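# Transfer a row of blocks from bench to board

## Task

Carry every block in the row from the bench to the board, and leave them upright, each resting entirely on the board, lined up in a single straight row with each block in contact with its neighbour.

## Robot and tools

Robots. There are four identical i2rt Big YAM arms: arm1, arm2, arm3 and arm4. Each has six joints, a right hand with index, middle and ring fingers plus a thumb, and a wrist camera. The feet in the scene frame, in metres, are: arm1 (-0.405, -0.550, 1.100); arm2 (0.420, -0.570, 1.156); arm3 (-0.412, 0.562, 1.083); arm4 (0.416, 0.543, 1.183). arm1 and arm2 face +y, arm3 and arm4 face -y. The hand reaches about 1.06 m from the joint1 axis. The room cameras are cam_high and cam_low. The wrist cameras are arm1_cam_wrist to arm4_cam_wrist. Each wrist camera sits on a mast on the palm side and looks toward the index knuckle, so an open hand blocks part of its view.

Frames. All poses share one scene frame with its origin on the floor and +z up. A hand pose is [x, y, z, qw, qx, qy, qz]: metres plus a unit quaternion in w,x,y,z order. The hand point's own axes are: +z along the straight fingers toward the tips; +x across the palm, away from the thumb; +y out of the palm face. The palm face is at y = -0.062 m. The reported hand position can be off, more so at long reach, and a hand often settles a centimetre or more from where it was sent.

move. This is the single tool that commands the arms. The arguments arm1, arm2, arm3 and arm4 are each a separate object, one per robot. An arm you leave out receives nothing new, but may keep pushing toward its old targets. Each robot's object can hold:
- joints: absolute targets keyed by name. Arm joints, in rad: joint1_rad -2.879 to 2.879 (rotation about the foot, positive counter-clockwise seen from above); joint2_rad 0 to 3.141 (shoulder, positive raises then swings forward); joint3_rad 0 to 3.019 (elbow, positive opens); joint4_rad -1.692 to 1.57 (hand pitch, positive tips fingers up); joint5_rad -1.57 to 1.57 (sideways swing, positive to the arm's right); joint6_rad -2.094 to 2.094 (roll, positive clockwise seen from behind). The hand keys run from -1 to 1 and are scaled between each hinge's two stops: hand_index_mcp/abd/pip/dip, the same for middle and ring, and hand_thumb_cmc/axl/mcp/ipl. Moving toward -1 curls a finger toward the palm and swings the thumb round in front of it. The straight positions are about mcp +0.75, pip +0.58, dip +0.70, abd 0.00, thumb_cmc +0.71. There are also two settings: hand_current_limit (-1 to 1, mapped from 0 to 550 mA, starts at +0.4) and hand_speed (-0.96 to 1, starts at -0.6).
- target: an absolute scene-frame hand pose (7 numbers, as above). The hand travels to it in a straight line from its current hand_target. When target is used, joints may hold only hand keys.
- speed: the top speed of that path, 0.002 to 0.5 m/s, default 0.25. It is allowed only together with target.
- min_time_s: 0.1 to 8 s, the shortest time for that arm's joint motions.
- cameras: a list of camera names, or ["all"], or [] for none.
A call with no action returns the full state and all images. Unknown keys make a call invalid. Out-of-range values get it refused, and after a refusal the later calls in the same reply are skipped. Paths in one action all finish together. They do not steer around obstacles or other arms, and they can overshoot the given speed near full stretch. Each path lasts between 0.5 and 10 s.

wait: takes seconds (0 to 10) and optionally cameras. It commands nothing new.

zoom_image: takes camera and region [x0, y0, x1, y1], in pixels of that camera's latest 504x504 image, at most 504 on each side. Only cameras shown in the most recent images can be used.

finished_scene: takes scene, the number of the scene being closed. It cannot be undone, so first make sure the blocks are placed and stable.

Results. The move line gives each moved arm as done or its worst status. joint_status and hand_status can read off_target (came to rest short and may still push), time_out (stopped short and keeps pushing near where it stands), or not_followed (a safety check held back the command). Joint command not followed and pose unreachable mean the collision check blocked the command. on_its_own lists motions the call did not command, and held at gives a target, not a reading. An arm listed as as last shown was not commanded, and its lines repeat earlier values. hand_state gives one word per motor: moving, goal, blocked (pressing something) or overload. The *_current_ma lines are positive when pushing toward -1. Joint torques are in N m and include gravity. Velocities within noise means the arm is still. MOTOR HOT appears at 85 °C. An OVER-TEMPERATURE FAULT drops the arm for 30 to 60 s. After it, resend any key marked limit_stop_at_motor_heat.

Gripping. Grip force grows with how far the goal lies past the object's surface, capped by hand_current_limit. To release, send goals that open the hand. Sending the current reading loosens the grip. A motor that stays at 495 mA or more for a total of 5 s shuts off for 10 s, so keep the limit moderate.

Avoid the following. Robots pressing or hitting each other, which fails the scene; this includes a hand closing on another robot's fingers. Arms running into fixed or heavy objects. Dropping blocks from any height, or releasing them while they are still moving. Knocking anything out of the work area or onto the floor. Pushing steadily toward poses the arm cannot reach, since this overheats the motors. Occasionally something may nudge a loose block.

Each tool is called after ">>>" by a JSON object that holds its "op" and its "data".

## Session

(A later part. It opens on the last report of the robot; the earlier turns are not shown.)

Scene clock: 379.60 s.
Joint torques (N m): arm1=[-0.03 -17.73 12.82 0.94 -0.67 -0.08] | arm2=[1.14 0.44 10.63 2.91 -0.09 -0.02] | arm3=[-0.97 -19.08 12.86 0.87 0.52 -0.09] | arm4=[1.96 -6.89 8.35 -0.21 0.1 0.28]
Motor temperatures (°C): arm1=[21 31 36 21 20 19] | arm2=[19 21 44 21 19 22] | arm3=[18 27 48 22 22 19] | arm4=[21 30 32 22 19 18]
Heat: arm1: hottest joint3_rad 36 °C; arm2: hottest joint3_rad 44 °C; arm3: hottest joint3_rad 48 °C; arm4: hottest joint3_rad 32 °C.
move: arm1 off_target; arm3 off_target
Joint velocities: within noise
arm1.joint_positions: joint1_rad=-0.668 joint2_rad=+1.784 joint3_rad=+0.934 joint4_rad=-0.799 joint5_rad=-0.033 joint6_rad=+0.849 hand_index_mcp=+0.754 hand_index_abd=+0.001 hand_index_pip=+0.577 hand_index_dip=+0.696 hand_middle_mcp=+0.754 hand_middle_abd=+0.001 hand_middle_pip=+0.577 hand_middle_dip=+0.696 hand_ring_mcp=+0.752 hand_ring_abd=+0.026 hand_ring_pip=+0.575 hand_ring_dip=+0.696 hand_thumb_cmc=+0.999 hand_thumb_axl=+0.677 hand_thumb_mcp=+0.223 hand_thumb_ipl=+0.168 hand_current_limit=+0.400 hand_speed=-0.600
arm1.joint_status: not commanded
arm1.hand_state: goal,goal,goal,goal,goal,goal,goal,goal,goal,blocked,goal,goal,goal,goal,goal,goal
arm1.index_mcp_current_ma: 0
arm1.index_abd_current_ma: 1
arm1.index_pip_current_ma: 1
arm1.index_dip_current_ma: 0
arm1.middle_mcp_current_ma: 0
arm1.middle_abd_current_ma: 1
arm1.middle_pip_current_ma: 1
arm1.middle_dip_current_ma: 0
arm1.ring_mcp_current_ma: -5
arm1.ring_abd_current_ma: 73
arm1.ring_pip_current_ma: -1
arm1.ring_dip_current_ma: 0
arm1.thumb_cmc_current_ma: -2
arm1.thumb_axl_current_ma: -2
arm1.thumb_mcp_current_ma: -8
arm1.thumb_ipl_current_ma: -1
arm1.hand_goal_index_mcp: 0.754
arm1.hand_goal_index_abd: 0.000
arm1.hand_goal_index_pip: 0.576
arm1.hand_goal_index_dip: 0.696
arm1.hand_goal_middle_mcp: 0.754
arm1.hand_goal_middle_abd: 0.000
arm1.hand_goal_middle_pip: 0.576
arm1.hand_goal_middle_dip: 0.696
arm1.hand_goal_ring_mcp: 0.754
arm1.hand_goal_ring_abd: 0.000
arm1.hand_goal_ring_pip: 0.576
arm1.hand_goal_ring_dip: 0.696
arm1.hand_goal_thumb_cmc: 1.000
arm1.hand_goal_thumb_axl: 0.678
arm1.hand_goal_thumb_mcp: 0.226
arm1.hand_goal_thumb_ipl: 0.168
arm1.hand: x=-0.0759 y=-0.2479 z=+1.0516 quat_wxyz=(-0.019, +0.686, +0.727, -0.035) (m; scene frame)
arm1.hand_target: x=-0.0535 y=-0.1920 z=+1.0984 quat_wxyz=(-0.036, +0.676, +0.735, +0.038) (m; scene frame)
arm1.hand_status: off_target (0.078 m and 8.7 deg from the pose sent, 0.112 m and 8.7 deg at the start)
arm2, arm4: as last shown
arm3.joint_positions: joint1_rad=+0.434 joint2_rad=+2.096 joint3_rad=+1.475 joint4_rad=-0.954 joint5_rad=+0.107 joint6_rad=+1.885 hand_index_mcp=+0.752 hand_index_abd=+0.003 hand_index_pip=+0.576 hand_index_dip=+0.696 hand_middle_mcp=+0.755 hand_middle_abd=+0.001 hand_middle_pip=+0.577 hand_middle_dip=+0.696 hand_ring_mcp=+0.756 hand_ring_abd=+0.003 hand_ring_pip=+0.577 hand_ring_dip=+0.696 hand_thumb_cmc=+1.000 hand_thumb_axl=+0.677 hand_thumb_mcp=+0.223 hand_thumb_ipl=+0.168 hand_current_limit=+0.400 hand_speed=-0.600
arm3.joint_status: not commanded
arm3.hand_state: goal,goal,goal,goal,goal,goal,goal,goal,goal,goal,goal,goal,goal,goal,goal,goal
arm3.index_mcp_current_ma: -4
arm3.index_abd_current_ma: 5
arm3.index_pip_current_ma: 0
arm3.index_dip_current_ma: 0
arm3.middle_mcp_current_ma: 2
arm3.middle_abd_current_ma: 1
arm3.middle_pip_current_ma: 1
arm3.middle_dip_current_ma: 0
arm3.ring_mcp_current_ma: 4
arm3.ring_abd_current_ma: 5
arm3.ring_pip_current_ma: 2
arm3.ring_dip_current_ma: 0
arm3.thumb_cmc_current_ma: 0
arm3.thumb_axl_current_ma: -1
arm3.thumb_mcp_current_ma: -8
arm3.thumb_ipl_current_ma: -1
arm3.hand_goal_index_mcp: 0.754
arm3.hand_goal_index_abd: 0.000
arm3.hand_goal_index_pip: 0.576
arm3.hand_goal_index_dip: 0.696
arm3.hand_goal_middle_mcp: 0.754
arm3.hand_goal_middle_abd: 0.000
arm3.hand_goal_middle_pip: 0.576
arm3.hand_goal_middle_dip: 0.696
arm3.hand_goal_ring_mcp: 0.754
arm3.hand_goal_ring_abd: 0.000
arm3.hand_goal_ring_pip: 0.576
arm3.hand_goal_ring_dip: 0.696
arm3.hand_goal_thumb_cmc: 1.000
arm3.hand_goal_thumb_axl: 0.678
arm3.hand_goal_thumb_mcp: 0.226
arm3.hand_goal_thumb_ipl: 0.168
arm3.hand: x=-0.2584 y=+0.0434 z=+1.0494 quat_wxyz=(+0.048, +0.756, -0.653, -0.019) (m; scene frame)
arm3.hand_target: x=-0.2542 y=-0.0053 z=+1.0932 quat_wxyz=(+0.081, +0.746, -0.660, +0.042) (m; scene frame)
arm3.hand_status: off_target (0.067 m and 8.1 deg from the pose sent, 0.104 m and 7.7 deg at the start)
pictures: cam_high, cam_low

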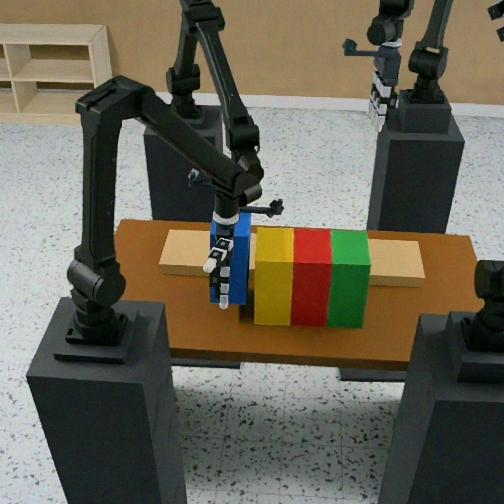

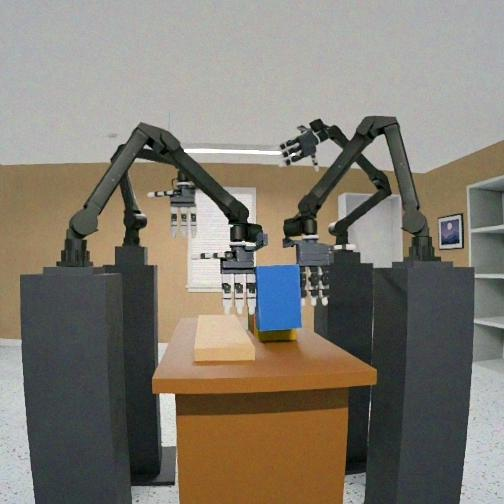

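>>> {"op": "move", "data": {"arm1": {"target":[-0.0580,-0.118,1.108,-0.035,0.677,0.734,0.038],"speed":0.055}, "arm3": {"target":[-0.2600,0.064,1.102,0.080,0.746,-0.660,0.043],"speed":0.055}, "cameras": ["cam_high","cam_low"]}}

>>> {"op": "zoom_image", "data": {"camera": "cam_low", "region": [180, 220, 360, 400]}}

>>> {"op": "zoom_image", "data": {"camera": "cam_high", "region": [180, 170, 340, 330]}}

Scene clock: 394.30 s.
Joint torques (N m): arm1=[0.44 -15.79 14.99 1.52 -0.64 -0.04] | arm2=[1.14 0.44 10.63 2.91 -0.1 -0.01] | arm3=[-0.32 -17.85 8.99 2.37 0.89 0.11] | arm4=[2.43 -7.24 8.2 -0.31 0.15 0.24]
Motor temperatures (°C): arm1=[21 31 37 21 21 19] | arm2=[19 21 44 21 19 22] | arm3=[18 28 50 22 22 19] | arm4=[21 30 32 22 19 18]
Heat: arm1: hottest joint3_rad 37 °C; arm2: hottest joint3_rad 44 °C; arm3: hottest joint3_rad 50 °C; arm4: hottest joint3_rad 32 °C.
move: arm1 off_target; arm3 off_target
Joint velocities: within noise
arm1.joint_positions: joint1_rad=-0.577 joint2_rad=+1.834 joint3_rad=+1.092 joint4_rad=-0.895 joint5_rad=-0.027 joint6_rad=+0.942 hand_index_mcp=+0.754 hand_index_abd=+0.001 hand_index_pip=+0.577 hand_index_dip=+0.696 hand_middle_mcp=+0.754 hand_middle_abd=+0.001 hand_middle_pip=+0.577 hand_middle_dip=+0.696 hand_ring_mcp=+0.754 hand_ring_abd=+0.014 hand_ring_pip=+0.575 hand_ring_dip=+0.696 hand_thumb_cmc=+0.999 hand_thumb_axl=+0.677 hand_thumb_mcp=+0.223 hand_thumb_ipl=+0.168 hand_current_limit=+0.400 hand_speed=-0.600
arm1.joint_status: not commanded
arm1.hand_state: goal,goal,goal,goal,goal,goal,goal,goal,goal,goal,goal,goal,goal,goal,goal,goal
arm1.index_mcp_current_ma: 0
arm1.index_abd_current_ma: 1
arm1.index_pip_current_ma: 1
arm1.index_dip_current_ma: 0
arm1.middle_mcp_current_ma: 0
arm1.middle_abd_current_ma: 1
arm1.middle_pip_current_ma: 1
arm1.middle_dip_current_ma: 0
arm1.ring_mcp_current_ma: 0
arm1.ring_abd_current_ma: 36
arm1.ring_pip_current_ma: -1
arm1.ring_dip_current_ma: 0
arm1.thumb_cmc_current_ma: -2
arm1.thumb_axl_current_ma: -2
arm1.thumb_mcp_current_ma: -8
arm1.thumb_ipl_current_ma: -1
arm1.hand_goal_index_mcp: 0.754
arm1.hand_goal_index_abd: 0.000
arm1.hand_goal_index_pip: 0.576
arm1.hand_goal_index_dip: 0.696
arm1.hand_goal_middle_mcp: 0.754
arm1.hand_goal_middle_abd: 0.000
arm1.hand_goal_middle_pip: 0.576
arm1.hand_goal_middle_dip: 0.696
arm1.hand_goal_ring_mcp: 0.754
arm1.hand_goal_ring_abd: 0.000
arm1.hand_goal_ring_pip: 0.576
arm1.hand_goal_ring_dip: 0.696
arm1.hand_goal_thumb_cmc: 1.000
arm1.hand_goal_thumb_axl: 0.678
arm1.hand_goal_thumb_mcp: 0.226
arm1.hand_goal_thumb_ipl: 0.168
arm1.hand: x=-0.0779 y=-0.1859 z=+1.0750 quat_wxyz=(-0.013, +0.687, +0.726, -0.029) (m; scene frame)
arm1.hand_target: x=-0.0626 y=-0.1228 z=+1.1127 quat_wxyz=(-0.037, +0.676, +0.735, +0.038) (m; scene frame)
arm1.hand_status: off_target (0.078 m and 8.2 deg from the pose sent, 0.143 m and 8.7 deg at the start)
arm2, arm4: as last shown
arm3.joint_positions: joint1_rad=+0.467 joint2_rad=+1.942 joint3_rad=+1.289 joint4_rad=-0.933 joint5_rad=+0.101 joint6_rad=+1.907 hand_index_mcp=+0.752 hand_index_abd=+0.003 hand_index_pip=+0.576 hand_index_dip=+0.696 hand_middle_mcp=+0.755 hand_middle_abd=+0.001 hand_middle_pip=+0.577 hand_middle_dip=+0.696 hand_ring_mcp=+0.757 hand_ring_abd=+0.003 hand_ring_pip=+0.577 hand_ring_dip=+0.696 hand_thumb_cmc=+1.000 hand_thumb_axl=+0.677 hand_thumb_mcp=+0.223 hand_thumb_ipl=+0.168 hand_current_limit=+0.400 hand_speed=-0.600
arm3.joint_status: not commanded
arm3.hand_state: goal,goal,goal,goal,goal,goal,goal,goal,goal,goal,goal,goal,goal,goal,goal,goal
arm3.index_mcp_current_ma: -4
arm3.index_abd_current_ma: 5
arm3.index_pip_current_ma: 0
arm3.index_dip_current_ma: 0
arm3.middle_mcp_current_ma: 2
arm3.middle_abd_current_ma: 1
arm3.middle_pip_current_ma: 1
arm3.middle_dip_current_ma: 0
arm3.ring_mcp_current_ma: 6
arm3.ring_abd_current_ma: 5
arm3.ring_pip_current_ma: 2
arm3.ring_dip_current_ma: 0
arm3.thumb_cmc_current_ma: 0
arm3.thumb_axl_current_ma: -1
arm3.thumb_mcp_current_ma: -8
arm3.thumb_ipl_current_ma: -1
arm3.hand_goal_index_mcp: 0.754
arm3.hand_goal_index_abd: 0.000
arm3.hand_goal_index_pip: 0.576
arm3.hand_goal_index_dip: 0.696
arm3.hand_goal_middle_mcp: 0.754
arm3.hand_goal_middle_abd: 0.000
arm3.hand_goal_middle_pip: 0.576
arm3.hand_goal_middle_dip: 0.696
arm3.hand_goal_ring_mcp: 0.754
arm3.hand_goal_ring_abd: 0.000
arm3.hand_goal_ring_pip: 0.576
arm3.hand_goal_ring_dip: 0.696
arm3.hand_goal_thumb_cmc: 1.000
arm3.hand_goal_thumb_axl: 0.678
arm3.hand_goal_thumb_mcp: 0.226
arm3.hand_goal_thumb_ipl: 0.168
arm3.hand: x=-0.2678 y=+0.1021 z=+1.0741 quat_wxyz=(+0.044, +0.759, -0.649, -0.022) (m; scene frame)
arm3.hand_target: x=-0.2609 y=+0.0662 z=+1.1045 quat_wxyz=(+0.080, +0.745, -0.660, +0.042) (m; scene frame)
arm3.hand_status: off_target (0.048 m and 8.7 deg from the pose sent, 0.056 m and 8.1 deg at the start)
pictures: cam_high, cam_low

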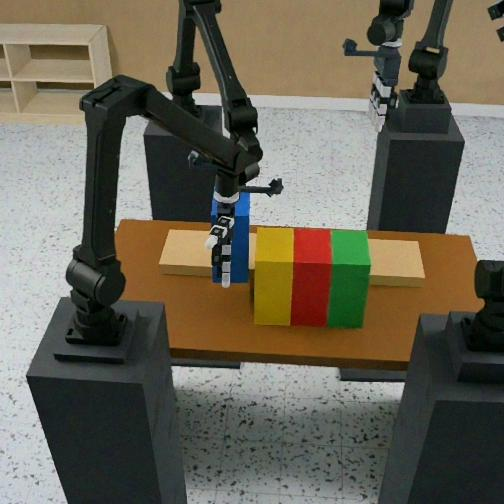

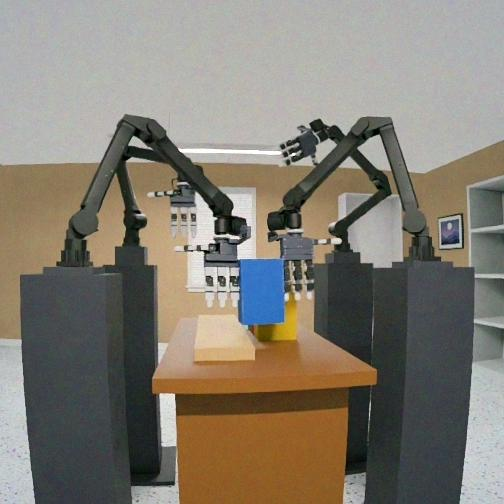

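Scaled by 2.800 from the camera's 504x504 image, which has a finer 720x720 frame.

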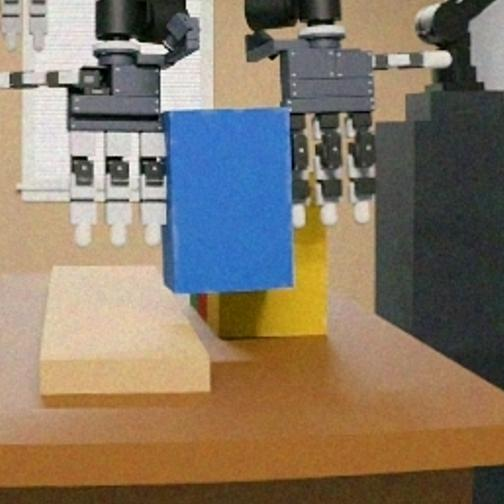

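Scaled by 3.150 from the camera's 504x504 image, which has a finer 720x720 frame.

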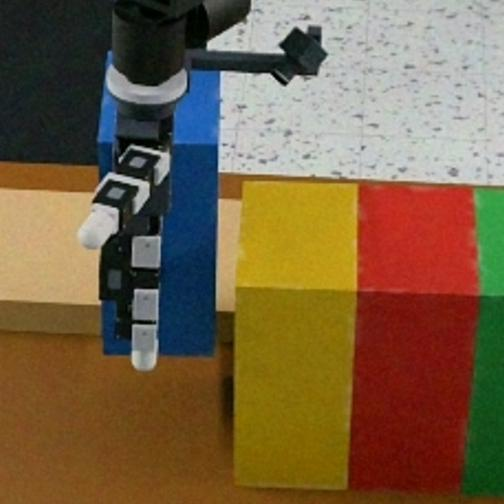

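>>> {"op": "move", "data": {"arm1": {"target":[-0.0680,-0.045,1.102,-0.035,0.677,0.734,0.038],"speed":0.055}, "arm3": {"target":[-0.2680,0.131,1.100,0.080,0.746,-0.660,0.043],"speed":0.055}, "cameras": ["cam_high","cam_low"]}}

>>> {"op": "zoom_image", "data": {"camera": "cam_low", "region": [160, 220, 340, 400]}}

>>> {"op": "zoom_image", "data": {"camera": "cam_high", "region": [180, 150, 340, 310]}}

Scene clock: 407.83 s.
Joint torques (N m): arm1=[-0.32 -19.66 14.56 2 -0.53 -0.05] | arm2=[1.14 0.5 10.65 2.92 -0.1 -0.01] | arm3=[0.62 -12.16 7.27 0.95 0.54 0] | arm4=[1.96 -7.12 8.25 -0.27 0.12 0.25]
Motor temperatures (°C): arm1=[21 31 38 21 21 19] | arm2=[19 21 44 21 19 22] | arm3=[18 28 49 22 23 19] | arm4=[20 30 32 22 19 18]
Heat: arm1: hottest joint3_rad 38 °C; arm2: hottest joint3_rad 44 °C; arm3: hottest joint3_rad 49 °C; arm4: hottest joint3_rad 32 °C.
move: arm1 off_target; arm3 not_followed
Joint velocities: within noise
arm1.joint_positions: joint1_rad=-0.486 joint2_rad=+1.984 joint3_rad=+1.298 joint4_rad=-0.962 joint5_rad=-0.023 joint6_rad=+1.024 hand_index_mcp=+0.752 hand_index_abd=+0.000 hand_index_pip=+0.577 hand_index_dip=+0.696 hand_middle_mcp=+0.752 hand_middle_abd=+0.000 hand_middle_pip=+0.577 hand_middle_dip=+0.696 hand_ring_mcp=+0.752 hand_ring_abd=+0.003 hand_ring_pip=+0.575 hand_ring_dip=+0.696 hand_thumb_cmc=+1.000 hand_thumb_axl=+0.677 hand_thumb_mcp=+0.223 hand_thumb_ipl=+0.168 hand_current_limit=+0.400 hand_speed=-0.600
arm1.joint_status: not commanded
arm1.hand_state: goal,goal,goal,goal,goal,goal,goal,goal,goal,goal,goal,goal,goal,goal,goal,goal
arm1.index_mcp_current_ma: -4
arm1.index_abd_current_ma: 0
arm1.index_pip_current_ma: 1
arm1.index_dip_current_ma: 0
arm1.middle_mcp_current_ma: -3
arm1.middle_abd_current_ma: 0
arm1.middle_pip_current_ma: 1
arm1.middle_dip_current_ma: 0
arm1.ring_mcp_current_ma: -4
arm1.ring_abd_current_ma: 6
arm1.ring_pip_current_ma: -1
arm1.ring_dip_current_ma: 0
arm1.thumb_cmc_current_ma: -1
arm1.thumb_axl_current_ma: -2
arm1.thumb_mcp_current_ma: -10
arm1.thumb_ipl_current_ma: -1
arm1.hand_goal_index_mcp: 0.754
arm1.hand_goal_index_abd: 0.000
arm1.hand_goal_index_pip: 0.576
arm1.hand_goal_index_dip: 0.696
arm1.hand_goal_middle_mcp: 0.754
arm1.hand_goal_middle_abd: 0.000
arm1.hand_goal_middle_pip: 0.576
arm1.hand_goal_middle_dip: 0.696
arm1.hand_goal_ring_mcp: 0.754
arm1.hand_goal_ring_abd: 0.000
arm1.hand_goal_ring_pip: 0.576
arm1.hand_goal_ring_dip: 0.696
arm1.hand_goal_thumb_cmc: 1.000
arm1.hand_goal_thumb_axl: 0.678
arm1.hand_goal_thumb_mcp: 0.226
arm1.hand_goal_thumb_ipl: 0.168
arm1.hand: x=-0.0844 y=-0.1109 z=+1.0643 quat_wxyz=(-0.006, +0.683, +0.729, -0.035) (m; scene frame)
arm1.hand_target: x=-0.0717 y=-0.0503 z=+1.1068 quat_wxyz=(-0.036, +0.676, +0.735, +0.038) (m; scene frame)
arm1.hand_status: off_target (0.078 m and 9.1 deg from the pose sent, 0.144 m and 8.3 deg at the start)
arm2, arm4: as last shown
arm3.joint_positions: joint1_rad=+0.515 joint2_rad=+1.807 joint3_rad=+1.067 joint4_rad=-0.871 joint5_rad=+0.097 joint6_rad=+1.957 hand_index_mcp=+0.753 hand_index_abd=+0.002 hand_index_pip=+0.576 hand_index_dip=+0.696 hand_middle_mcp=+0.755 hand_middle_abd=+0.001 hand_middle_pip=+0.577 hand_middle_dip=+0.696 hand_ring_mcp=+0.756 hand_ring_abd=+0.002 hand_ring_pip=+0.577 hand_ring_dip=+0.696 hand_thumb_cmc=+1.000 hand_thumb_axl=+0.677 hand_thumb_mcp=+0.223 hand_thumb_ipl=+0.168 hand_current_limit=+0.400 hand_speed=-0.600
arm3.joint_status: not commanded
arm3.hand_state: goal,goal,goal,goal,goal,goal,goal,goal,goal,goal,goal,goal,goal,goal,goal,goal
arm3.index_mcp_current_ma: -2
arm3.index_abd_current_ma: 3
arm3.index_pip_current_ma: 0
arm3.index_dip_current_ma: 0
arm3.middle_mcp_current_ma: 1
arm3.middle_abd_current_ma: 1
arm3.middle_pip_current_ma: 1
arm3.middle_dip_current_ma: 0
arm3.ring_mcp_current_ma: 4
arm3.ring_abd_current_ma: 4
arm3.ring_pip_current_ma: 2
arm3.ring_dip_current_ma: 0
arm3.thumb_cmc_current_ma: 0
arm3.thumb_axl_current_ma: -1
arm3.thumb_mcp_current_ma: -8
arm3.thumb_ipl_current_ma: -1
arm3.hand_goal_index_mcp: 0.754
arm3.hand_goal_index_abd: 0.000
arm3.hand_goal_index_pip: 0.576
arm3.hand_goal_index_dip: 0.696
arm3.hand_goal_middle_mcp: 0.754
arm3.hand_goal_middle_abd: 0.000
arm3.hand_goal_middle_pip: 0.576
arm3.hand_goal_middle_dip: 0.696
arm3.hand_goal_ring_mcp: 0.754
arm3.hand_goal_ring_abd: 0.000
arm3.hand_goal_ring_pip: 0.576
arm3.hand_goal_ring_dip: 0.696
arm3.hand_goal_thumb_cmc: 1.000
arm3.hand_goal_thumb_axl: 0.678
arm3.hand_goal_thumb_mcp: 0.226
arm3.hand_goal_thumb_ipl: 0.168
arm3.on_its_own: joint1_rad is held at +0.508, not at its first target +0.451; joint3_rad is held at +1.086, not at its first target +1.323; joint6_rad is held at +1.957, not at its first target +1.918
arm3.hand: x=-0.2827 y=+0.1771 z=+1.0732 quat_wxyz=(+0.040, +0.759, -0.649, -0.031) (m; scene frame)
arm3.hand_target: x=-0.2787 y=+0.1617 z=+1.0768 quat_wxyz=(+0.052, +0.756, -0.652, -0.011) (m; scene frame)
arm3.hand_status: not_followed (0.055 m and 9.8 deg from the pose sent, 0.039 m and 8.8 deg at the start)
pictures: cam_high, cam_low
led back after a hold (arm1 arm): the arm was led back toward your command in small steps, so it may still be short of it.
led back after a hold (arm3 arm): the arm was led back toward your command in small steps, so it may still be short of it.
pose unreachable (arm1 arm): on one or more control steps of this call this arm could not follow its commanded pose, so it was not sent that pose on those steps. It may still have moved: this result reports where it is.
cause: moving toward the commanded pose would bring a part of the arm too close to another arm (the arm3 arm, along the way the arms are being sent, or toward where that arm still pushes).
pose unreachable (arm3 arm): on one or more control steps of this call this arm could not follow its commanded pose, so it was not sent that pose on those steps. On the call's last step it was still not sent that pose. It may still have moved: this result reports where it is.
cause: moving toward the commanded pose would bring a part of the arm too close to another arm (the arm1 arm, along the way the arms are being sent, or toward where that arm still pushes).

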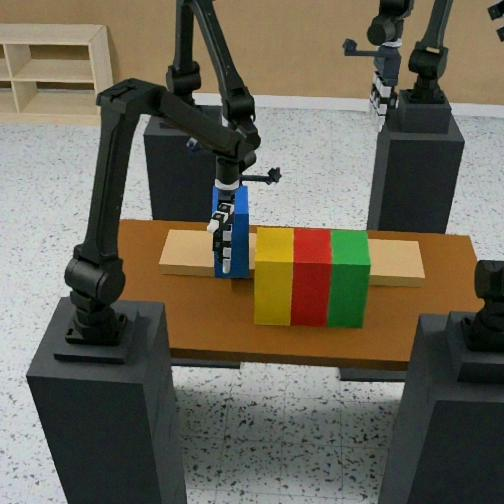

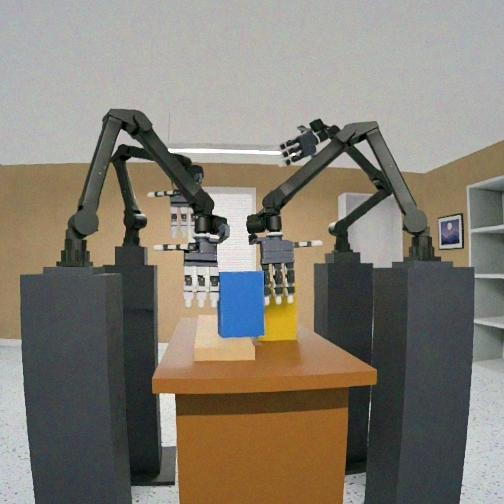

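Scaled by 2.800 from the camera's 504x504 image, which has a finer 720x720 frame.

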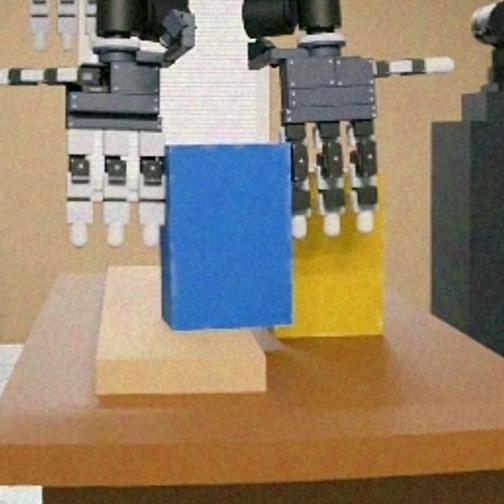

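Scaled by 3.150 from the camera's 504x504 image, which has a finer 720x720 frame.

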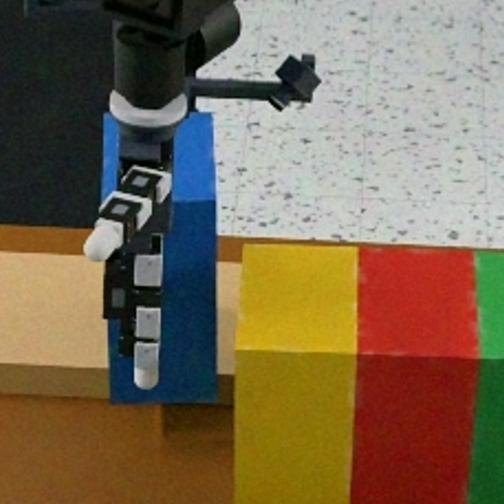

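>>> {"op": "move", "data": {"arm1": {"target":[-0.0720,-0.056,1.095,-0.047,0.676,0.733,0.051],"speed":0.05}, "arm3": {"target":[-0.2760,0.138,1.090,0.094,0.744,-0.660,0.055],"speed":0.05}, "cameras": ["cam_high","cam_low"]}}

>>> {"op": "zoom_image", "data": {"camera": "cam_low", "region": [160, 220, 340, 400]}}

>>> {"op": "zoom_image", "data": {"camera": "cam_high", "region": [180, 150, 340, 310]}}

Scene clock: 440.63 s.
Joint torques (N m): arm1=[-0.38 -21.71 10.04 3.37 -1.07 -0.13] | arm2=[1.14 0.5 10.65 2.91 -0.1 -0.02] | arm3=[-0.26 -14.45 8.53 2.85 1.16 0.08] | arm4=[1.67 -6.89 8.28 -0.27 0.11 0.23]
Motor temperatures (°C): arm1=[21 33 43 21 21 19] | arm2=[19 21 44 21 19 22] | arm3=[18 27 46 22 23 19] | arm4=[20 30 32 22 19 18]
Heat: arm1: hottest joint3_rad 43 °C; arm2: hottest joint3_rad 44 °C; arm3: hottest joint3_rad 46 °C; arm4: hottest joint3_rad 32 °C.
move: arm1 off_target; arm3 off_target
Joint velocities: within noise
arm1.joint_positions: joint1_rad=-0.494 joint2_rad=+1.984 joint3_rad=+1.289 joint4_rad=-0.921 joint5_rad=-0.024 joint6_rad=+1.024 hand_index_mcp=+0.752 hand_index_abd=+0.000 hand_index_pip=+0.577 hand_index_dip=+0.696 hand_middle_mcp=+0.752 hand_middle_abd=+0.000 hand_middle_pip=+0.577 hand_middle_dip=+0.696 hand_ring_mcp=+0.755 hand_ring_abd=+0.017 hand_ring_pip=+0.576 hand_ring_dip=+0.696 hand_thumb_cmc=+1.000 hand_thumb_axl=+0.677 hand_thumb_mcp=+0.223 hand_thumb_ipl=+0.168 hand_current_limit=+0.400 hand_speed=-0.600
arm1.joint_status: not commanded
arm1.hand_state: goal,goal,goal,goal,goal,goal,goal,goal,goal,goal,goal,goal,goal,goal,goal,goal
arm1.index_mcp_current_ma: -4
arm1.index_abd_current_ma: 0
arm1.index_pip_current_ma: 1
arm1.index_dip_current_ma: 0
arm1.middle_mcp_current_ma: -3
arm1.middle_abd_current_ma: 0
arm1.middle_pip_current_ma: 1
arm1.middle_dip_current_ma: 0
arm1.ring_mcp_current_ma: 2
arm1.ring_abd_current_ma: 44
arm1.ring_pip_current_ma: 0
arm1.ring_dip_current_ma: 0
arm1.thumb_cmc_current_ma: -1
arm1.thumb_axl_current_ma: -2
arm1.thumb_mcp_current_ma: -10
arm1.thumb_ipl_current_ma: -1
arm1.hand_goal_index_mcp: 0.754
arm1.hand_goal_index_abd: 0.000
arm1.hand_goal_index_pip: 0.576
arm1.hand_goal_index_dip: 0.696
arm1.hand_goal_middle_mcp: 0.754
arm1.hand_goal_middle_abd: 0.000
arm1.hand_goal_middle_pip: 0.576
arm1.hand_goal_middle_dip: 0.696
arm1.hand_goal_ring_mcp: 0.754
arm1.hand_goal_ring_abd: 0.000
arm1.hand_goal_ring_pip: 0.576
arm1.hand_goal_ring_dip: 0.696
arm1.hand_goal_thumb_cmc: 1.000
arm1.hand_goal_thumb_axl: 0.678
arm1.hand_goal_thumb_mcp: 0.226
arm1.hand_goal_thumb_ipl: 0.168
arm1.hand: x=-0.0784 y=-0.1077 z=+1.0620 quat_wxyz=(-0.012, +0.686, +0.727, -0.019) (m; scene frame)
arm1.hand_target: x=-0.0740 y=-0.0588 z=+1.0984 quat_wxyz=(-0.048, +0.675, +0.734, +0.050) (m; scene frame)
arm1.hand_status: off_target (0.062 m and 9.1 deg from the pose sent, 0.064 m and 11.0 deg at the start)
arm2, arm4: as last shown
arm3.joint_positions: joint1_rad=+0.516 joint2_rad=+1.779 joint3_rad=+1.020 joint4_rad=-0.802 joint5_rad=+0.119 joint6_rad=+1.957 hand_index_mcp=+0.753 hand_index_abd=+0.002 hand_index_pip=+0.576 hand_index_dip=+0.696 hand_middle_mcp=+0.755 hand_middle_abd=+0.001 hand_middle_pip=+0.577 hand_middle_dip=+0.696 hand_ring_mcp=+0.762 hand_ring_abd=+0.022 hand_ring_pip=+0.577 hand_ring_dip=+0.696 hand_thumb_cmc=+1.000 hand_thumb_axl=+0.677 hand_thumb_mcp=+0.223 hand_thumb_ipl=+0.168 hand_current_limit=+0.400 hand_speed=-0.600
arm3.joint_status: not commanded
arm3.hand_state: goal,goal,goal,goal,goal,goal,goal,goal,goal,blocked,goal,goal,goal,goal,goal,goal
arm3.index_mcp_current_ma: -2
arm3.index_abd_current_ma: 3
arm3.index_pip_current_ma: 0
arm3.index_dip_current_ma: 0
arm3.middle_mcp_current_ma: 1
arm3.middle_abd_current_ma: 1
arm3.middle_pip_current_ma: 1
arm3.middle_dip_current_ma: 0
arm3.ring_mcp_current_ma: 21
arm3.ring_abd_current_ma: 55
arm3.ring_pip_current_ma: 2
arm3.ring_dip_current_ma: 0
arm3.thumb_cmc_current_ma: 0
arm3.thumb_axl_current_ma: -1
arm3.thumb_mcp_current_ma: -8
arm3.thumb_ipl_current_ma: -1
arm3.hand_goal_index_mcp: 0.754
arm3.hand_goal_index_abd: 0.000
arm3.hand_goal_index_pip: 0.576
arm3.hand_goal_index_dip: 0.696
arm3.hand_goal_middle_mcp: 0.754
arm3.hand_goal_middle_abd: 0.000
arm3.hand_goal_middle_pip: 0.576
arm3.hand_goal_middle_dip: 0.696
arm3.hand_goal_ring_mcp: 0.754
arm3.hand_goal_ring_abd: 0.000
arm3.hand_goal_ring_pip: 0.576
arm3.hand_goal_ring_dip: 0.696
arm3.hand_goal_thumb_cmc: 1.000
arm3.hand_goal_thumb_axl: 0.678
arm3.hand_goal_thumb_mcp: 0.226
arm3.hand_goal_thumb_ipl: 0.168
arm3.hand: x=-0.2872 y=+0.1783 z=+1.0710 quat_wxyz=(+0.058, +0.758, -0.649, -0.011) (m; scene frame)
arm3.hand_target: x=-0.2768 y=+0.1403 z=+1.0930 quat_wxyz=(+0.093, +0.743, -0.660, +0.054) (m; scene frame)
arm3.hand_status: off_target (0.046 m and 8.9 deg from the pose sent, 0.043 m and 11.8 deg at the start)
pictures: cam_high, cam_low

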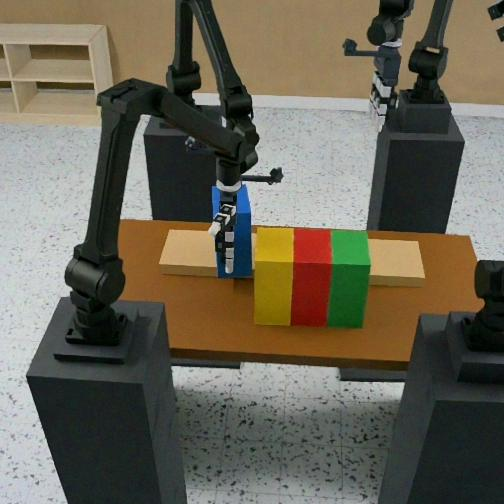

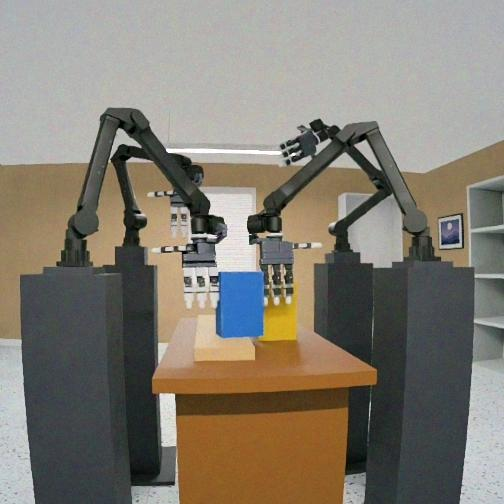

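Scaled by 2.800 from the camera's 504x504 image, which has a finer 720x720 frame.

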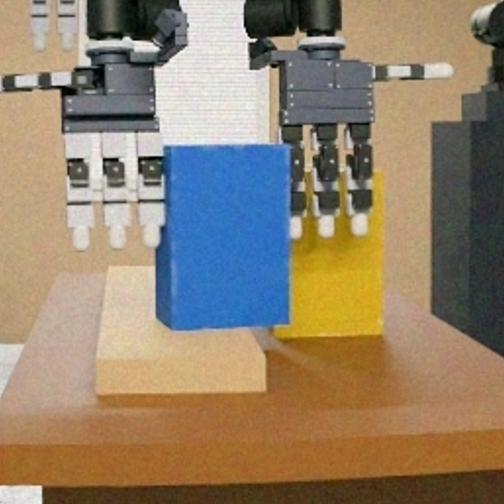

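Scaled by 3.150 from the camera's 504x504 image, which has a finer 720x720 frame.

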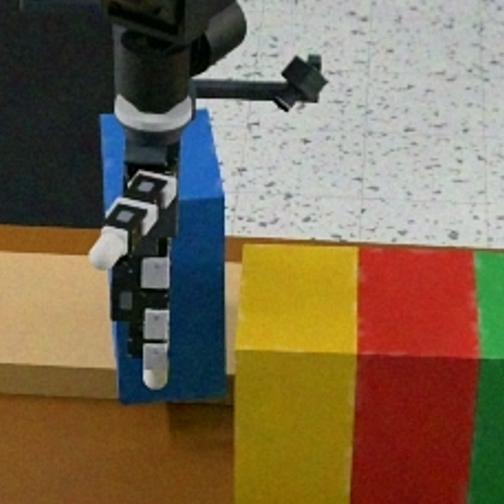

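>>> {"op": "move", "data": {"arm1": {"target":[-0.0880,-0.060,1.075,-0.040,0.676,0.734,0.044],"speed":0.05}, "arm3": {"target":[-0.2580,0.142,1.075,0.087,0.745,-0.660,0.049],"speed":0.05}, "cameras": ["cam_high","cam_low"]}}

>>> {"op": "zoom_image", "data": {"camera": "cam_low", "region": [160, 220, 340, 400]}}

>>> {"op": "zoom_image", "data": {"camera": "cam_high", "region": [180, 150, 340, 310]}}

Scene clock: 482.00 s.
Joint torques (N m): arm1=[1.14 -19.49 8.87 3.36 -0.66 -0.04] | arm2=[1.14 0.44 10.66 2.92 -0.09 -0.02] | arm3=[0.32 -10.99 9.84 2.97 0.99 -0.01] | arm4=[2.14 -6.59 8.21 -0.39 0.11 0.23]
Motor temperatures (°C): arm1=[21 34 39 21 22 19] | arm2=[19 21 44 21 19 22] | arm3=[18 26 45 22 25 19] | arm4=[20 30 32 22 19 18]
Heat: arm1: hottest joint3_rad 39 °C; arm2: hottest joint3_rad 44 °C; arm3: hottest joint3_rad 45 °C; arm4: hottest joint3_rad 32 °C.
move: arm1 off_target; arm3 off_target
Joint velocities: within noise
arm1.joint_positions: joint1_rad=-0.487 joint2_rad=+1.980 joint3_rad=+1.269 joint4_rad=-0.880 joint5_rad=-0.025 joint6_rad=+1.040 hand_index_mcp=+0.752 hand_index_abd=+0.000 hand_index_pip=+0.577 hand_index_dip=+0.696 hand_middle_mcp=+0.752 hand_middle_abd=+0.000 hand_middle_pip=+0.577 hand_middle_dip=+0.696 hand_ring_mcp=+0.763 hand_ring_abd=+0.017 hand_ring_pip=+0.578 hand_ring_dip=+0.696 hand_thumb_cmc=+1.000 hand_thumb_axl=+0.677 hand_thumb_mcp=+0.223 hand_thumb_ipl=+0.168 hand_current_limit=+0.400 hand_speed=-0.600
arm1.joint_status: not commanded
arm1.hand_state: goal,goal,goal,goal,goal,goal,goal,goal,goal,goal,goal,goal,goal,goal,goal,goal
arm1.index_mcp_current_ma: -4
arm1.index_abd_current_ma: 0
arm1.index_pip_current_ma: 1
arm1.index_dip_current_ma: 0
arm1.middle_mcp_current_ma: -3
arm1.middle_abd_current_ma: 0
arm1.middle_pip_current_ma: 1
arm1.middle_dip_current_ma: 0
arm1.ring_mcp_current_ma: 27
arm1.ring_abd_current_ma: 44
arm1.ring_pip_current_ma: 4
arm1.ring_dip_current_ma: 0
arm1.thumb_cmc_current_ma: -1
arm1.thumb_axl_current_ma: -2
arm1.thumb_mcp_current_ma: -10
arm1.thumb_ipl_current_ma: -1
arm1.hand_goal_index_mcp: 0.754
arm1.hand_goal_index_abd: 0.000
arm1.hand_goal_index_pip: 0.576
arm1.hand_goal_index_dip: 0.696
arm1.hand_goal_middle_mcp: 0.754
arm1.hand_goal_middle_abd: 0.000
arm1.hand_goal_middle_pip: 0.576
arm1.hand_goal_middle_dip: 0.696
arm1.hand_goal_ring_mcp: 0.754
arm1.hand_goal_ring_abd: 0.000
arm1.hand_goal_ring_pip: 0.576
arm1.hand_goal_ring_dip: 0.696
arm1.hand_goal_thumb_cmc: 1.000
arm1.hand_goal_thumb_axl: 0.678
arm1.hand_goal_thumb_mcp: 0.226
arm1.hand_goal_thumb_ipl: 0.168
arm1.hand: x=-0.0813 y=-0.1062 z=+1.0583 quat_wxyz=(-0.015, +0.690, +0.724, -0.008) (m; scene frame)
arm1.hand_target: x=-0.0897 y=-0.0619 z=+1.0772 quat_wxyz=(-0.041, +0.676, +0.735, +0.043) (m; scene frame)
arm1.hand_status: off_target (0.050 m and 6.9 deg from the pose sent, 0.050 m and 8.1 deg at the start)
arm2, arm4: as last shown
arm3.joint_positions: joint1_rad=+0.542 joint2_rad=+1.779 joint3_rad=+1.020 joint4_rad=-0.800 joint5_rad=+0.120 joint6_rad=+2.001 hand_index_mcp=+0.753 hand_index_abd=+0.002 hand_index_pip=+0.576 hand_index_dip=+0.696 hand_middle_mcp=+0.755 hand_middle_abd=+0.001 hand_middle_pip=+0.577 hand_middle_dip=+0.696 hand_ring_mcp=+0.755 hand_ring_abd=+0.037 hand_ring_pip=+0.577 hand_ring_dip=+0.696 hand_thumb_cmc=+1.000 hand_thumb_axl=+0.677 hand_thumb_mcp=+0.223 hand_thumb_ipl=+0.168 hand_current_limit=+0.400 hand_speed=-0.600
arm3.joint_status: not commanded
arm3.hand_state: goal,goal,goal,goal,goal,goal,goal,goal,goal,blocked,goal,goal,goal,goal,goal,goal
arm3.index_mcp_current_ma: -2
arm3.index_abd_current_ma: 3
arm3.index_pip_current_ma: 0
arm3.index_dip_current_ma: 0
arm3.middle_mcp_current_ma: 1
arm3.middle_abd_current_ma: 1
arm3.middle_pip_current_ma: 1
arm3.middle_dip_current_ma: 0
arm3.ring_mcp_current_ma: 3
arm3.ring_abd_current_ma: 102
arm3.ring_pip_current_ma: 2
arm3.ring_dip_current_ma: 0
arm3.thumb_cmc_current_ma: 0
arm3.thumb_axl_current_ma: -1
arm3.thumb_mcp_current_ma: -8
arm3.thumb_ipl_current_ma: -1
arm3.hand_goal_index_mcp: 0.754
arm3.hand_goal_index_abd: 0.000
arm3.hand_goal_index_pip: 0.576
arm3.hand_goal_index_dip: 0.696
arm3.hand_goal_middle_mcp: 0.754
arm3.hand_goal_middle_abd: 0.000
arm3.hand_goal_middle_pip: 0.576
arm3.hand_goal_middle_dip: 0.696
arm3.hand_goal_ring_mcp: 0.754
arm3.hand_goal_ring_abd: 0.000
arm3.hand_goal_ring_pip: 0.576
arm3.hand_goal_ring_dip: 0.696
arm3.hand_goal_thumb_cmc: 1.000
arm3.hand_goal_thumb_axl: 0.678
arm3.hand_goal_thumb_mcp: 0.226
arm3.hand_goal_thumb_ipl: 0.168
arm3.hand: x=-0.2768 y=+0.1849 z=+1.0705 quat_wxyz=(+0.059, +0.752, -0.656, -0.008) (m; scene frame)
arm3.hand_target: x=-0.2590 y=+0.1446 z=+1.0787 quat_wxyz=(+0.087, +0.744, -0.660, +0.048) (m; scene frame)
arm3.hand_status: off_target (0.047 m and 7.4 deg from the pose sent, 0.047 m and 7.9 deg at the start)
pictures: cam_high, cam_low

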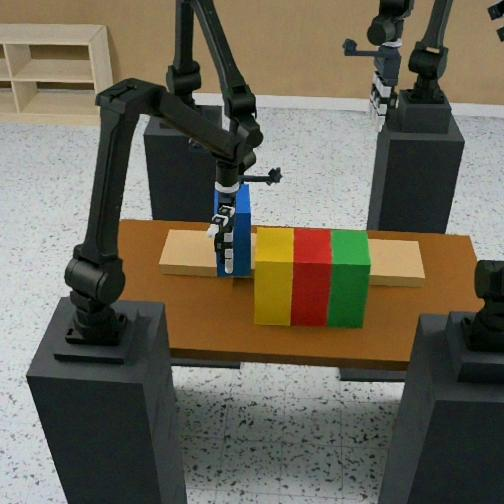

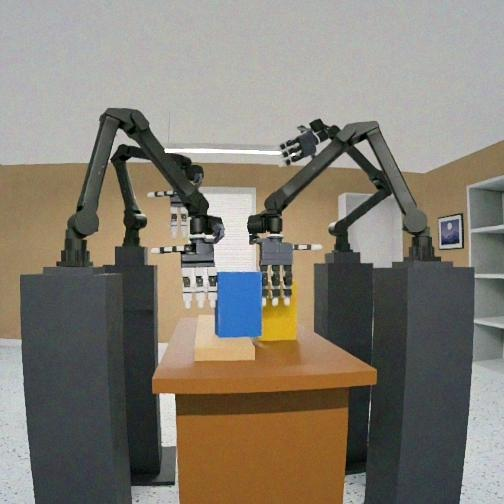

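Scaled by 2.800 from the camera's 504x504 image, which has a finer 720x720 frame.

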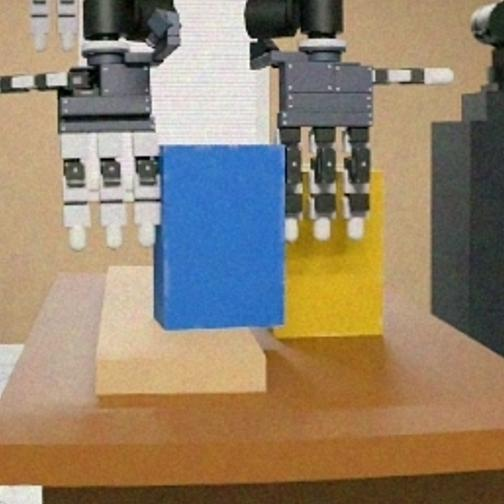

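Scaled by 3.150 from the camera's 504x504 image, which has a finer 720x720 frame.

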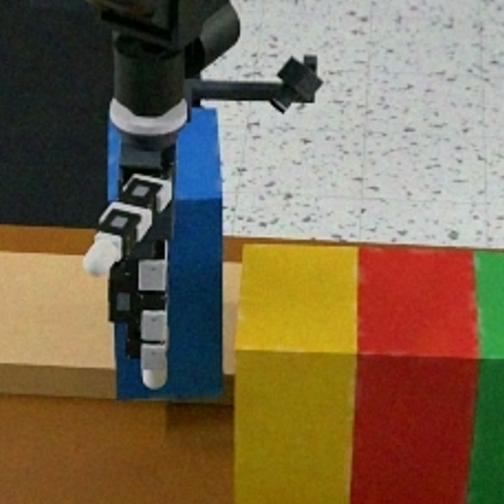

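>>> {"op": "move", "data": {"arm1": {"target":[-0.0700,-0.150,1.040,-0.020,0.678,0.734,0.022],"speed":0.06}, "arm3": {"target":[-0.2800,0.270,1.060,0.060,0.747,-0.661,0.025],"speed":0.08}}}

>>> {"op": "move", "data": {"arm1": {"target":[-0.0620,-0.125,0.995,-0.010,0.678,0.735,0.010],"speed":0.12}, "cameras": ["cam_high","cam_low"]}}

>>> {"op": "zoom_image", "data": {"camera": "cam_low", "region": [160, 220, 340, 400]}}

>>> {"op": "zoom_image", "data": {"camera": "cam_high", "region": [180, 150, 340, 310]}}

Scene clock: 505.80 s.
Joint torques (N m): arm1=[-2.61 -18.78 5.74 0.75 0.18 -0.23] | arm2=[1.14 0.44 10.65 2.92 -0.09 -0.02] | arm3=[1.14 -10.11 4.98 0.5 0.08 0.09] | arm4=[1.9 -6.89 8.4 -0.25 0.15 0.24]
Motor temperatures (°C): arm1=[21 34 38 21 22 19] | arm2=[19 21 44 21 19 22] | arm3=[18 25 46 22 24 19] | arm4=[20 30 32 22 19 18]
Heat: arm1: hottest joint3_rad 38 °C; arm2: hottest joint3_rad 44 °C; arm3: hottest joint3_rad 46 °C; arm4: hottest joint3_rad 32 °C.
move: arm1 off_target; arm3 done
Joint velocities: within noise
arm1.joint_positions: joint1_rad=-0.543 joint2_rad=+1.946 joint3_rad=+1.095 joint4_rad=-0.714 joint5_rad=-0.023 joint6_rad=+0.958 hand_index_mcp=+0.752 hand_index_abd=+0.000 hand_index_pip=+0.577 hand_index_dip=+0.696 hand_middle_mcp=+0.752 hand_middle_abd=+0.000 hand_middle_pip=+0.577 hand_middle_dip=+0.696 hand_ring_mcp=+0.754 hand_ring_abd=+0.004 hand_ring_pip=+0.578 hand_ring_dip=+0.696 hand_thumb_cmc=+1.000 hand_thumb_axl=+0.677 hand_thumb_mcp=+0.223 hand_thumb_ipl=+0.168 hand_current_limit=+0.400 hand_speed=-0.600
arm1.joint_status: not commanded
arm1.hand_state: goal,goal,goal,goal,goal,goal,goal,goal,goal,goal,goal,goal,goal,goal,goal,goal
arm1.index_mcp_current_ma: -4
arm1.index_abd_current_ma: 0
arm1.index_pip_current_ma: 1
arm1.index_dip_current_ma: 0
arm1.middle_mcp_current_ma: -3
arm1.middle_abd_current_ma: 0
arm1.middle_pip_current_ma: 1
arm1.middle_dip_current_ma: 0
arm1.ring_mcp_current_ma: 0
arm1.ring_abd_current_ma: 8
arm1.ring_pip_current_ma: 4
arm1.ring_dip_current_ma: 0
arm1.thumb_cmc_current_ma: -1
arm1.thumb_axl_current_ma: -2
arm1.thumb_mcp_current_ma: -10
arm1.thumb_ipl_current_ma: -1
arm1.hand_goal_index_mcp: 0.754
arm1.hand_goal_index_abd: 0.000
arm1.hand_goal_index_pip: 0.576
arm1.hand_goal_index_dip: 0.696
arm1.hand_goal_middle_mcp: 0.754
arm1.hand_goal_middle_abd: 0.000
arm1.hand_goal_middle_pip: 0.576
arm1.hand_goal_middle_dip: 0.696
arm1.hand_goal_ring_mcp: 0.754
arm1.hand_goal_ring_abd: 0.000
arm1.hand_goal_ring_pip: 0.576
arm1.hand_goal_ring_dip: 0.696
arm1.hand_goal_thumb_cmc: 1.000
arm1.hand_goal_thumb_axl: 0.678
arm1.hand_goal_thumb_mcp: 0.226
arm1.hand_goal_thumb_ipl: 0.168
arm1.hand: x=-0.0768 y=-0.1541 z=+1.0275 quat_wxyz=(-0.018, +0.680, +0.733, +0.005) (m; scene frame)
arm1.hand_target: x=-0.0700 y=-0.1501 z=+1.0400 quat_wxyz=(-0.020, +0.678, +0.734, +0.022) (m; scene frame)
arm1.hand_status: off_target (0.015 m and 2.0 deg from the pose sent, 0.049 m and 3.9 deg at the start)
arm2, arm4: as last shown
arm3.joint_positions: joint1_rad=+0.643 joint2_rad=+1.625 joint3_rad=+0.768 joint4_rad=-0.663 joint5_rad=+0.107 joint6_rad=+2.101 hand_index_mcp=+0.753 hand_index_abd=+0.002 hand_index_pip=+0.576 hand_index_dip=+0.696 hand_middle_mcp=+0.755 hand_middle_abd=+0.001 hand_middle_pip=+0.577 hand_middle_dip=+0.696 hand_ring_mcp=+0.751 hand_ring_abd=+0.003 hand_ring_pip=+0.576 hand_ring_dip=+0.696 hand_thumb_cmc=+1.000 hand_thumb_axl=+0.677 hand_thumb_mcp=+0.223 hand_thumb_ipl=+0.168 hand_current_limit=+0.400 hand_speed=-0.600
arm3.joint_status: not commanded
arm3.hand_state: goal,goal,goal,goal,goal,goal,goal,goal,goal,goal,goal,goal,goal,goal,goal,goal
arm3.index_mcp_current_ma: -2
arm3.index_abd_current_ma: 3
arm3.index_pip_current_ma: 0
arm3.index_dip_current_ma: 0
arm3.middle_mcp_current_ma: 1
arm3.middle_abd_current_ma: 1
arm3.middle_pip_current_ma: 1
arm3.middle_dip_current_ma: 0
arm3.ring_mcp_current_ma: -7
arm3.ring_abd_current_ma: 6
arm3.ring_pip_current_ma: -1
arm3.ring_dip_current_ma: 0
arm3.thumb_cmc_current_ma: 0
arm3.thumb_axl_current_ma: -1
arm3.thumb_mcp_current_ma: -8
arm3.thumb_ipl_current_ma: -1
arm3.hand_goal_index_mcp: 0.754
arm3.hand_goal_index_abd: 0.000
arm3.hand_goal_index_pip: 0.576
arm3.hand_goal_index_dip: 0.696
arm3.hand_goal_middle_mcp: 0.754
arm3.hand_goal_middle_abd: 0.000
arm3.hand_goal_middle_pip: 0.576
arm3.hand_goal_middle_dip: 0.696
arm3.hand_goal_ring_mcp: 0.754
arm3.hand_goal_ring_abd: 0.000
arm3.hand_goal_ring_pip: 0.576
arm3.hand_goal_ring_dip: 0.696
arm3.hand_goal_thumb_cmc: 1.000
arm3.hand_goal_thumb_axl: 0.678
arm3.hand_goal_thumb_mcp: 0.226
arm3.hand_goal_thumb_ipl: 0.168
arm3.hand: x=-0.2829 y=+0.2683 z=+1.0587 quat_wxyz=(+0.057, +0.752, -0.657, +0.018) (m; scene frame)
arm3.hand_target: x=-0.2803 y=+0.2698 z=+1.0600 quat_wxyz=(+0.058, +0.751, -0.658, +0.026) (m; scene frame)
arm3.hand_status: done (0.004 m and 1.1 deg from the pose sent, 0.086 m and 3.9 deg at the start; a joint's target at an end of its range on 18 of 64 steps)
pictures: none

Scene clock: 506.90 s.
Joint torques (N m): arm1=[-1.38 -17.49 8.36 0.57 0.22 -0.11] | arm2=[1.14 0.44 10.65 2.91 -0.09 -0.01] | arm3=[1.32 -9.82 4.96 0.59 0.08 0.1] | arm4=[1.55 -7.18 8.49 -0.4 0.12 0.23]
Motor temperatures (°C): arm1=[21 34 38 21 22 19] | arm2=[19 21 44 21 19 22] | arm3=[18 25 46 22 24 19] | arm4=[20 30 32 22 19 18]
Heat: arm1: hottest joint3_rad 38 °C; arm2: hottest joint3_rad 44 °C; arm3: hottest joint3_rad 46 °C; arm4: hottest joint3_rad 32 °C.
move: arm1 off_target
Joint velocities: within noise
arm1.joint_positions: joint1_rad=-0.543 joint2_rad=+2.066 joint3_rad=+1.151 joint4_rad=-0.686 joint5_rad=-0.010 joint6_rad=+0.958 hand_index_mcp=+0.752 hand_index_abd=+0.000 hand_index_pip=+0.577 hand_index_dip=+0.696 hand_middle_mcp=+0.752 hand_middle_abd=+0.000 hand_middle_pip=+0.577 hand_middle_dip=+0.696 hand_ring_mcp=+0.754 hand_ring_abd=+0.003 hand_ring_pip=+0.578 hand_ring_dip=+0.696 hand_thumb_cmc=+1.000 hand_thumb_axl=+0.677 hand_thumb_mcp=+0.223 hand_thumb_ipl=+0.168 hand_current_limit=+0.400 hand_speed=-0.600
arm1.joint_status: not commanded
arm1.hand_state: goal,goal,goal,goal,goal,goal,goal,goal,goal,goal,goal,goal,goal,goal,goal,goal
arm1.index_mcp_current_ma: -4
arm1.index_abd_current_ma: 0
arm1.index_pip_current_ma: 1
arm1.index_dip_current_ma: 0
arm1.middle_mcp_current_ma: -3
arm1.middle_abd_current_ma: 0
arm1.middle_pip_current_ma: 1
arm1.middle_dip_current_ma: 0
arm1.ring_mcp_current_ma: 0
arm1.ring_abd_current_ma: 7
arm1.ring_pip_current_ma: 4
arm1.ring_dip_current_ma: 0
arm1.thumb_cmc_current_ma: -1
arm1.thumb_axl_current_ma: -2
arm1.thumb_mcp_current_ma: -10
arm1.thumb_ipl_current_ma: -1
arm1.hand_goal_index_mcp: 0.754
arm1.hand_goal_index_abd: 0.000
arm1.hand_goal_index_pip: 0.576
arm1.hand_goal_index_dip: 0.696
arm1.hand_goal_middle_mcp: 0.754
arm1.hand_goal_middle_abd: 0.000
arm1.hand_goal_middle_pip: 0.576
arm1.hand_goal_middle_dip: 0.696
arm1.hand_goal_ring_mcp: 0.754
arm1.hand_goal_ring_abd: 0.000
arm1.hand_goal_ring_pip: 0.576
arm1.hand_goal_ring_dip: 0.696
arm1.hand_goal_thumb_cmc: 1.000
arm1.hand_goal_thumb_axl: 0.678
arm1.hand_goal_thumb_mcp: 0.226
arm1.hand_goal_thumb_ipl: 0.168
arm1.hand: x=-0.0697 y=-0.1461 z=+0.9858 quat_wxyz=(-0.007, +0.680, +0.733, -0.011) (m; scene frame)
arm1.hand_target: x=-0.0624 y=-0.1254 z=+0.9955 quat_wxyz=(-0.010, +0.678, +0.735, +0.010) (m; scene frame)
arm1.hand_status: off_target (0.024 m and 2.4 deg from the pose sent, 0.046 m and 1.1 deg at the start)
arm2.joint_positions: joint1_rad=+0.023 joint2_rad=+0.633 joint3_rad=+1.412 joint4_rad=-1.240 joint5_rad=-0.029 joint6_rad=+1.095 hand_index_mcp=+0.754 hand_index_abd=+0.001 hand_index_pip=+0.577 hand_index_dip=+0.696 hand_middle_mcp=+0.755 hand_middle_abd=+0.000 hand_middle_pip=+0.577 hand_middle_dip=+0.696 hand_ring_mcp=+0.755 hand_ring_abd=+0.001 hand_ring_pip=+0.577 hand_ring_dip=+0.696 hand_thumb_cmc=+0.714 hand_thumb_axl=+0.677 hand_thumb_mcp=+0.226 hand_thumb_ipl=+0.168 hand_current_limit=+0.400 hand_speed=-0.600
arm2.joint_status: not commanded
arm2.hand_state: goal,goal,goal,goal,goal,goal,goal,overload,goal,goal,goal,goal,goal,goal,goal,goal
arm2.index_mcp_current_ma: 0
arm2.index_abd_current_ma: 0
arm2.index_pip_current_ma: 1
arm2.index_dip_current_ma: 0
arm2.middle_mcp_current_ma: 0
arm2.middle_abd_current_ma: 0
arm2.middle_pip_current_ma: 1
arm2.middle_dip_current_ma: 0
arm2.ring_mcp_current_ma: 0
arm2.ring_abd_current_ma: 0
arm2.ring_pip_current_ma: 1
arm2.ring_dip_current_ma: 0
arm2.thumb_cmc_current_ma: 0
arm2.thumb_axl_current_ma: -1
arm2.thumb_mcp_current_ma: 0
arm2.thumb_ipl_current_ma: 0
arm2.hand_goal_index_mcp: 0.754
arm2.hand_goal_index_abd: 0.000
arm2.hand_goal_index_pip: 0.576
arm2.hand_goal_index_dip: 0.696
arm2.hand_goal_middle_mcp: 0.754
arm2.hand_goal_middle_abd: 0.000
arm2.hand_goal_middle_pip: 0.576
arm2.hand_goal_middle_dip: 0.696
arm2.hand_goal_ring_mcp: 0.754
arm2.hand_goal_ring_abd: 0.000
arm2.hand_goal_ring_pip: 0.576
arm2.hand_goal_ring_dip: 0.696
arm2.hand_goal_thumb_cmc: 0.714
arm2.hand_goal_thumb_axl: 0.678
arm2.hand_goal_thumb_mcp: 0.226
arm2.hand_goal_thumb_ipl: 0.168
arm2.hand: x=+0.4982 y=-0.2990 z=+1.7344 quat_wxyz=(-0.293, +0.427, +0.739, +0.431) (m; scene frame)
arm2.hand_target: x=+0.4985 y=-0.3023 z=+1.7450 quat_wxyz=(-0.299, +0.424, +0.733, +0.439) (m; scene frame)
arm2.hand_status: not commanded
arm3, arm4: as last shown
arm3.hand: x=-0.2829 y=+0.2684 z=+1.0587 quat_wxyz=(+0.057, +0.752, -0.657, +0.018) (m; scene frame)
arm3.hand_target: x=-0.2803 y=+0.2698 z=+1.0600 quat_wxyz=(+0.058, +0.750, -0.658, +0.026) (m; scene frame)
pictures: cam_high, cam_low

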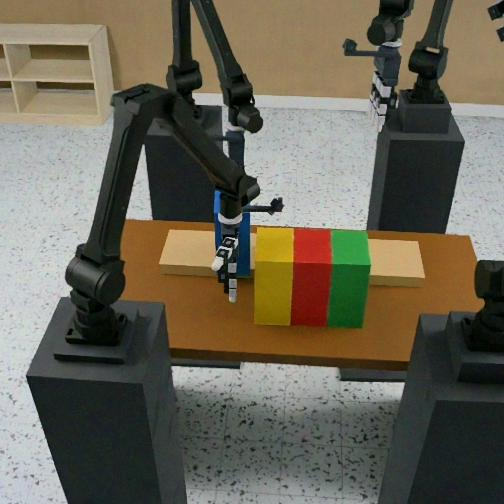

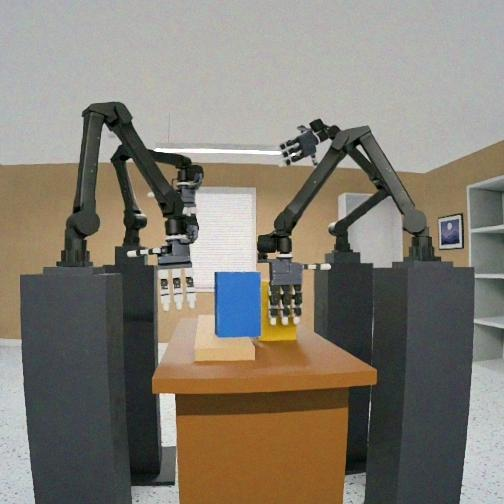

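Scaled by 2.800 from the camera's 504x504 image, which has a finer 720x720 frame.

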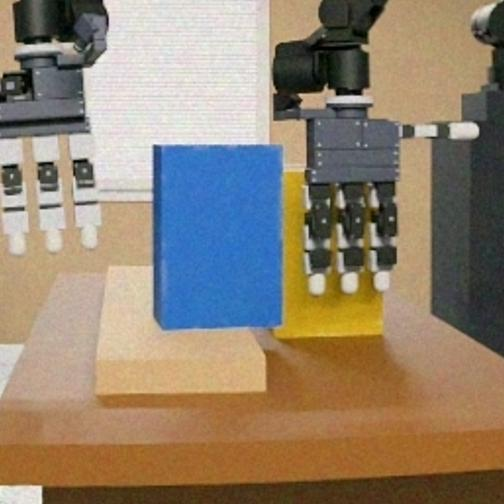

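Scaled by 3.150 from the camera's 504x504 image, which has a finer 720x720 frame.

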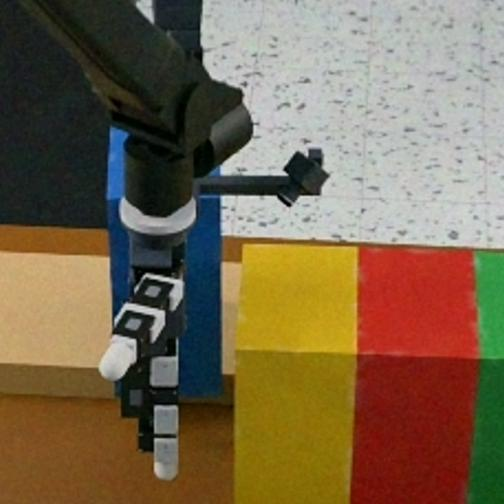

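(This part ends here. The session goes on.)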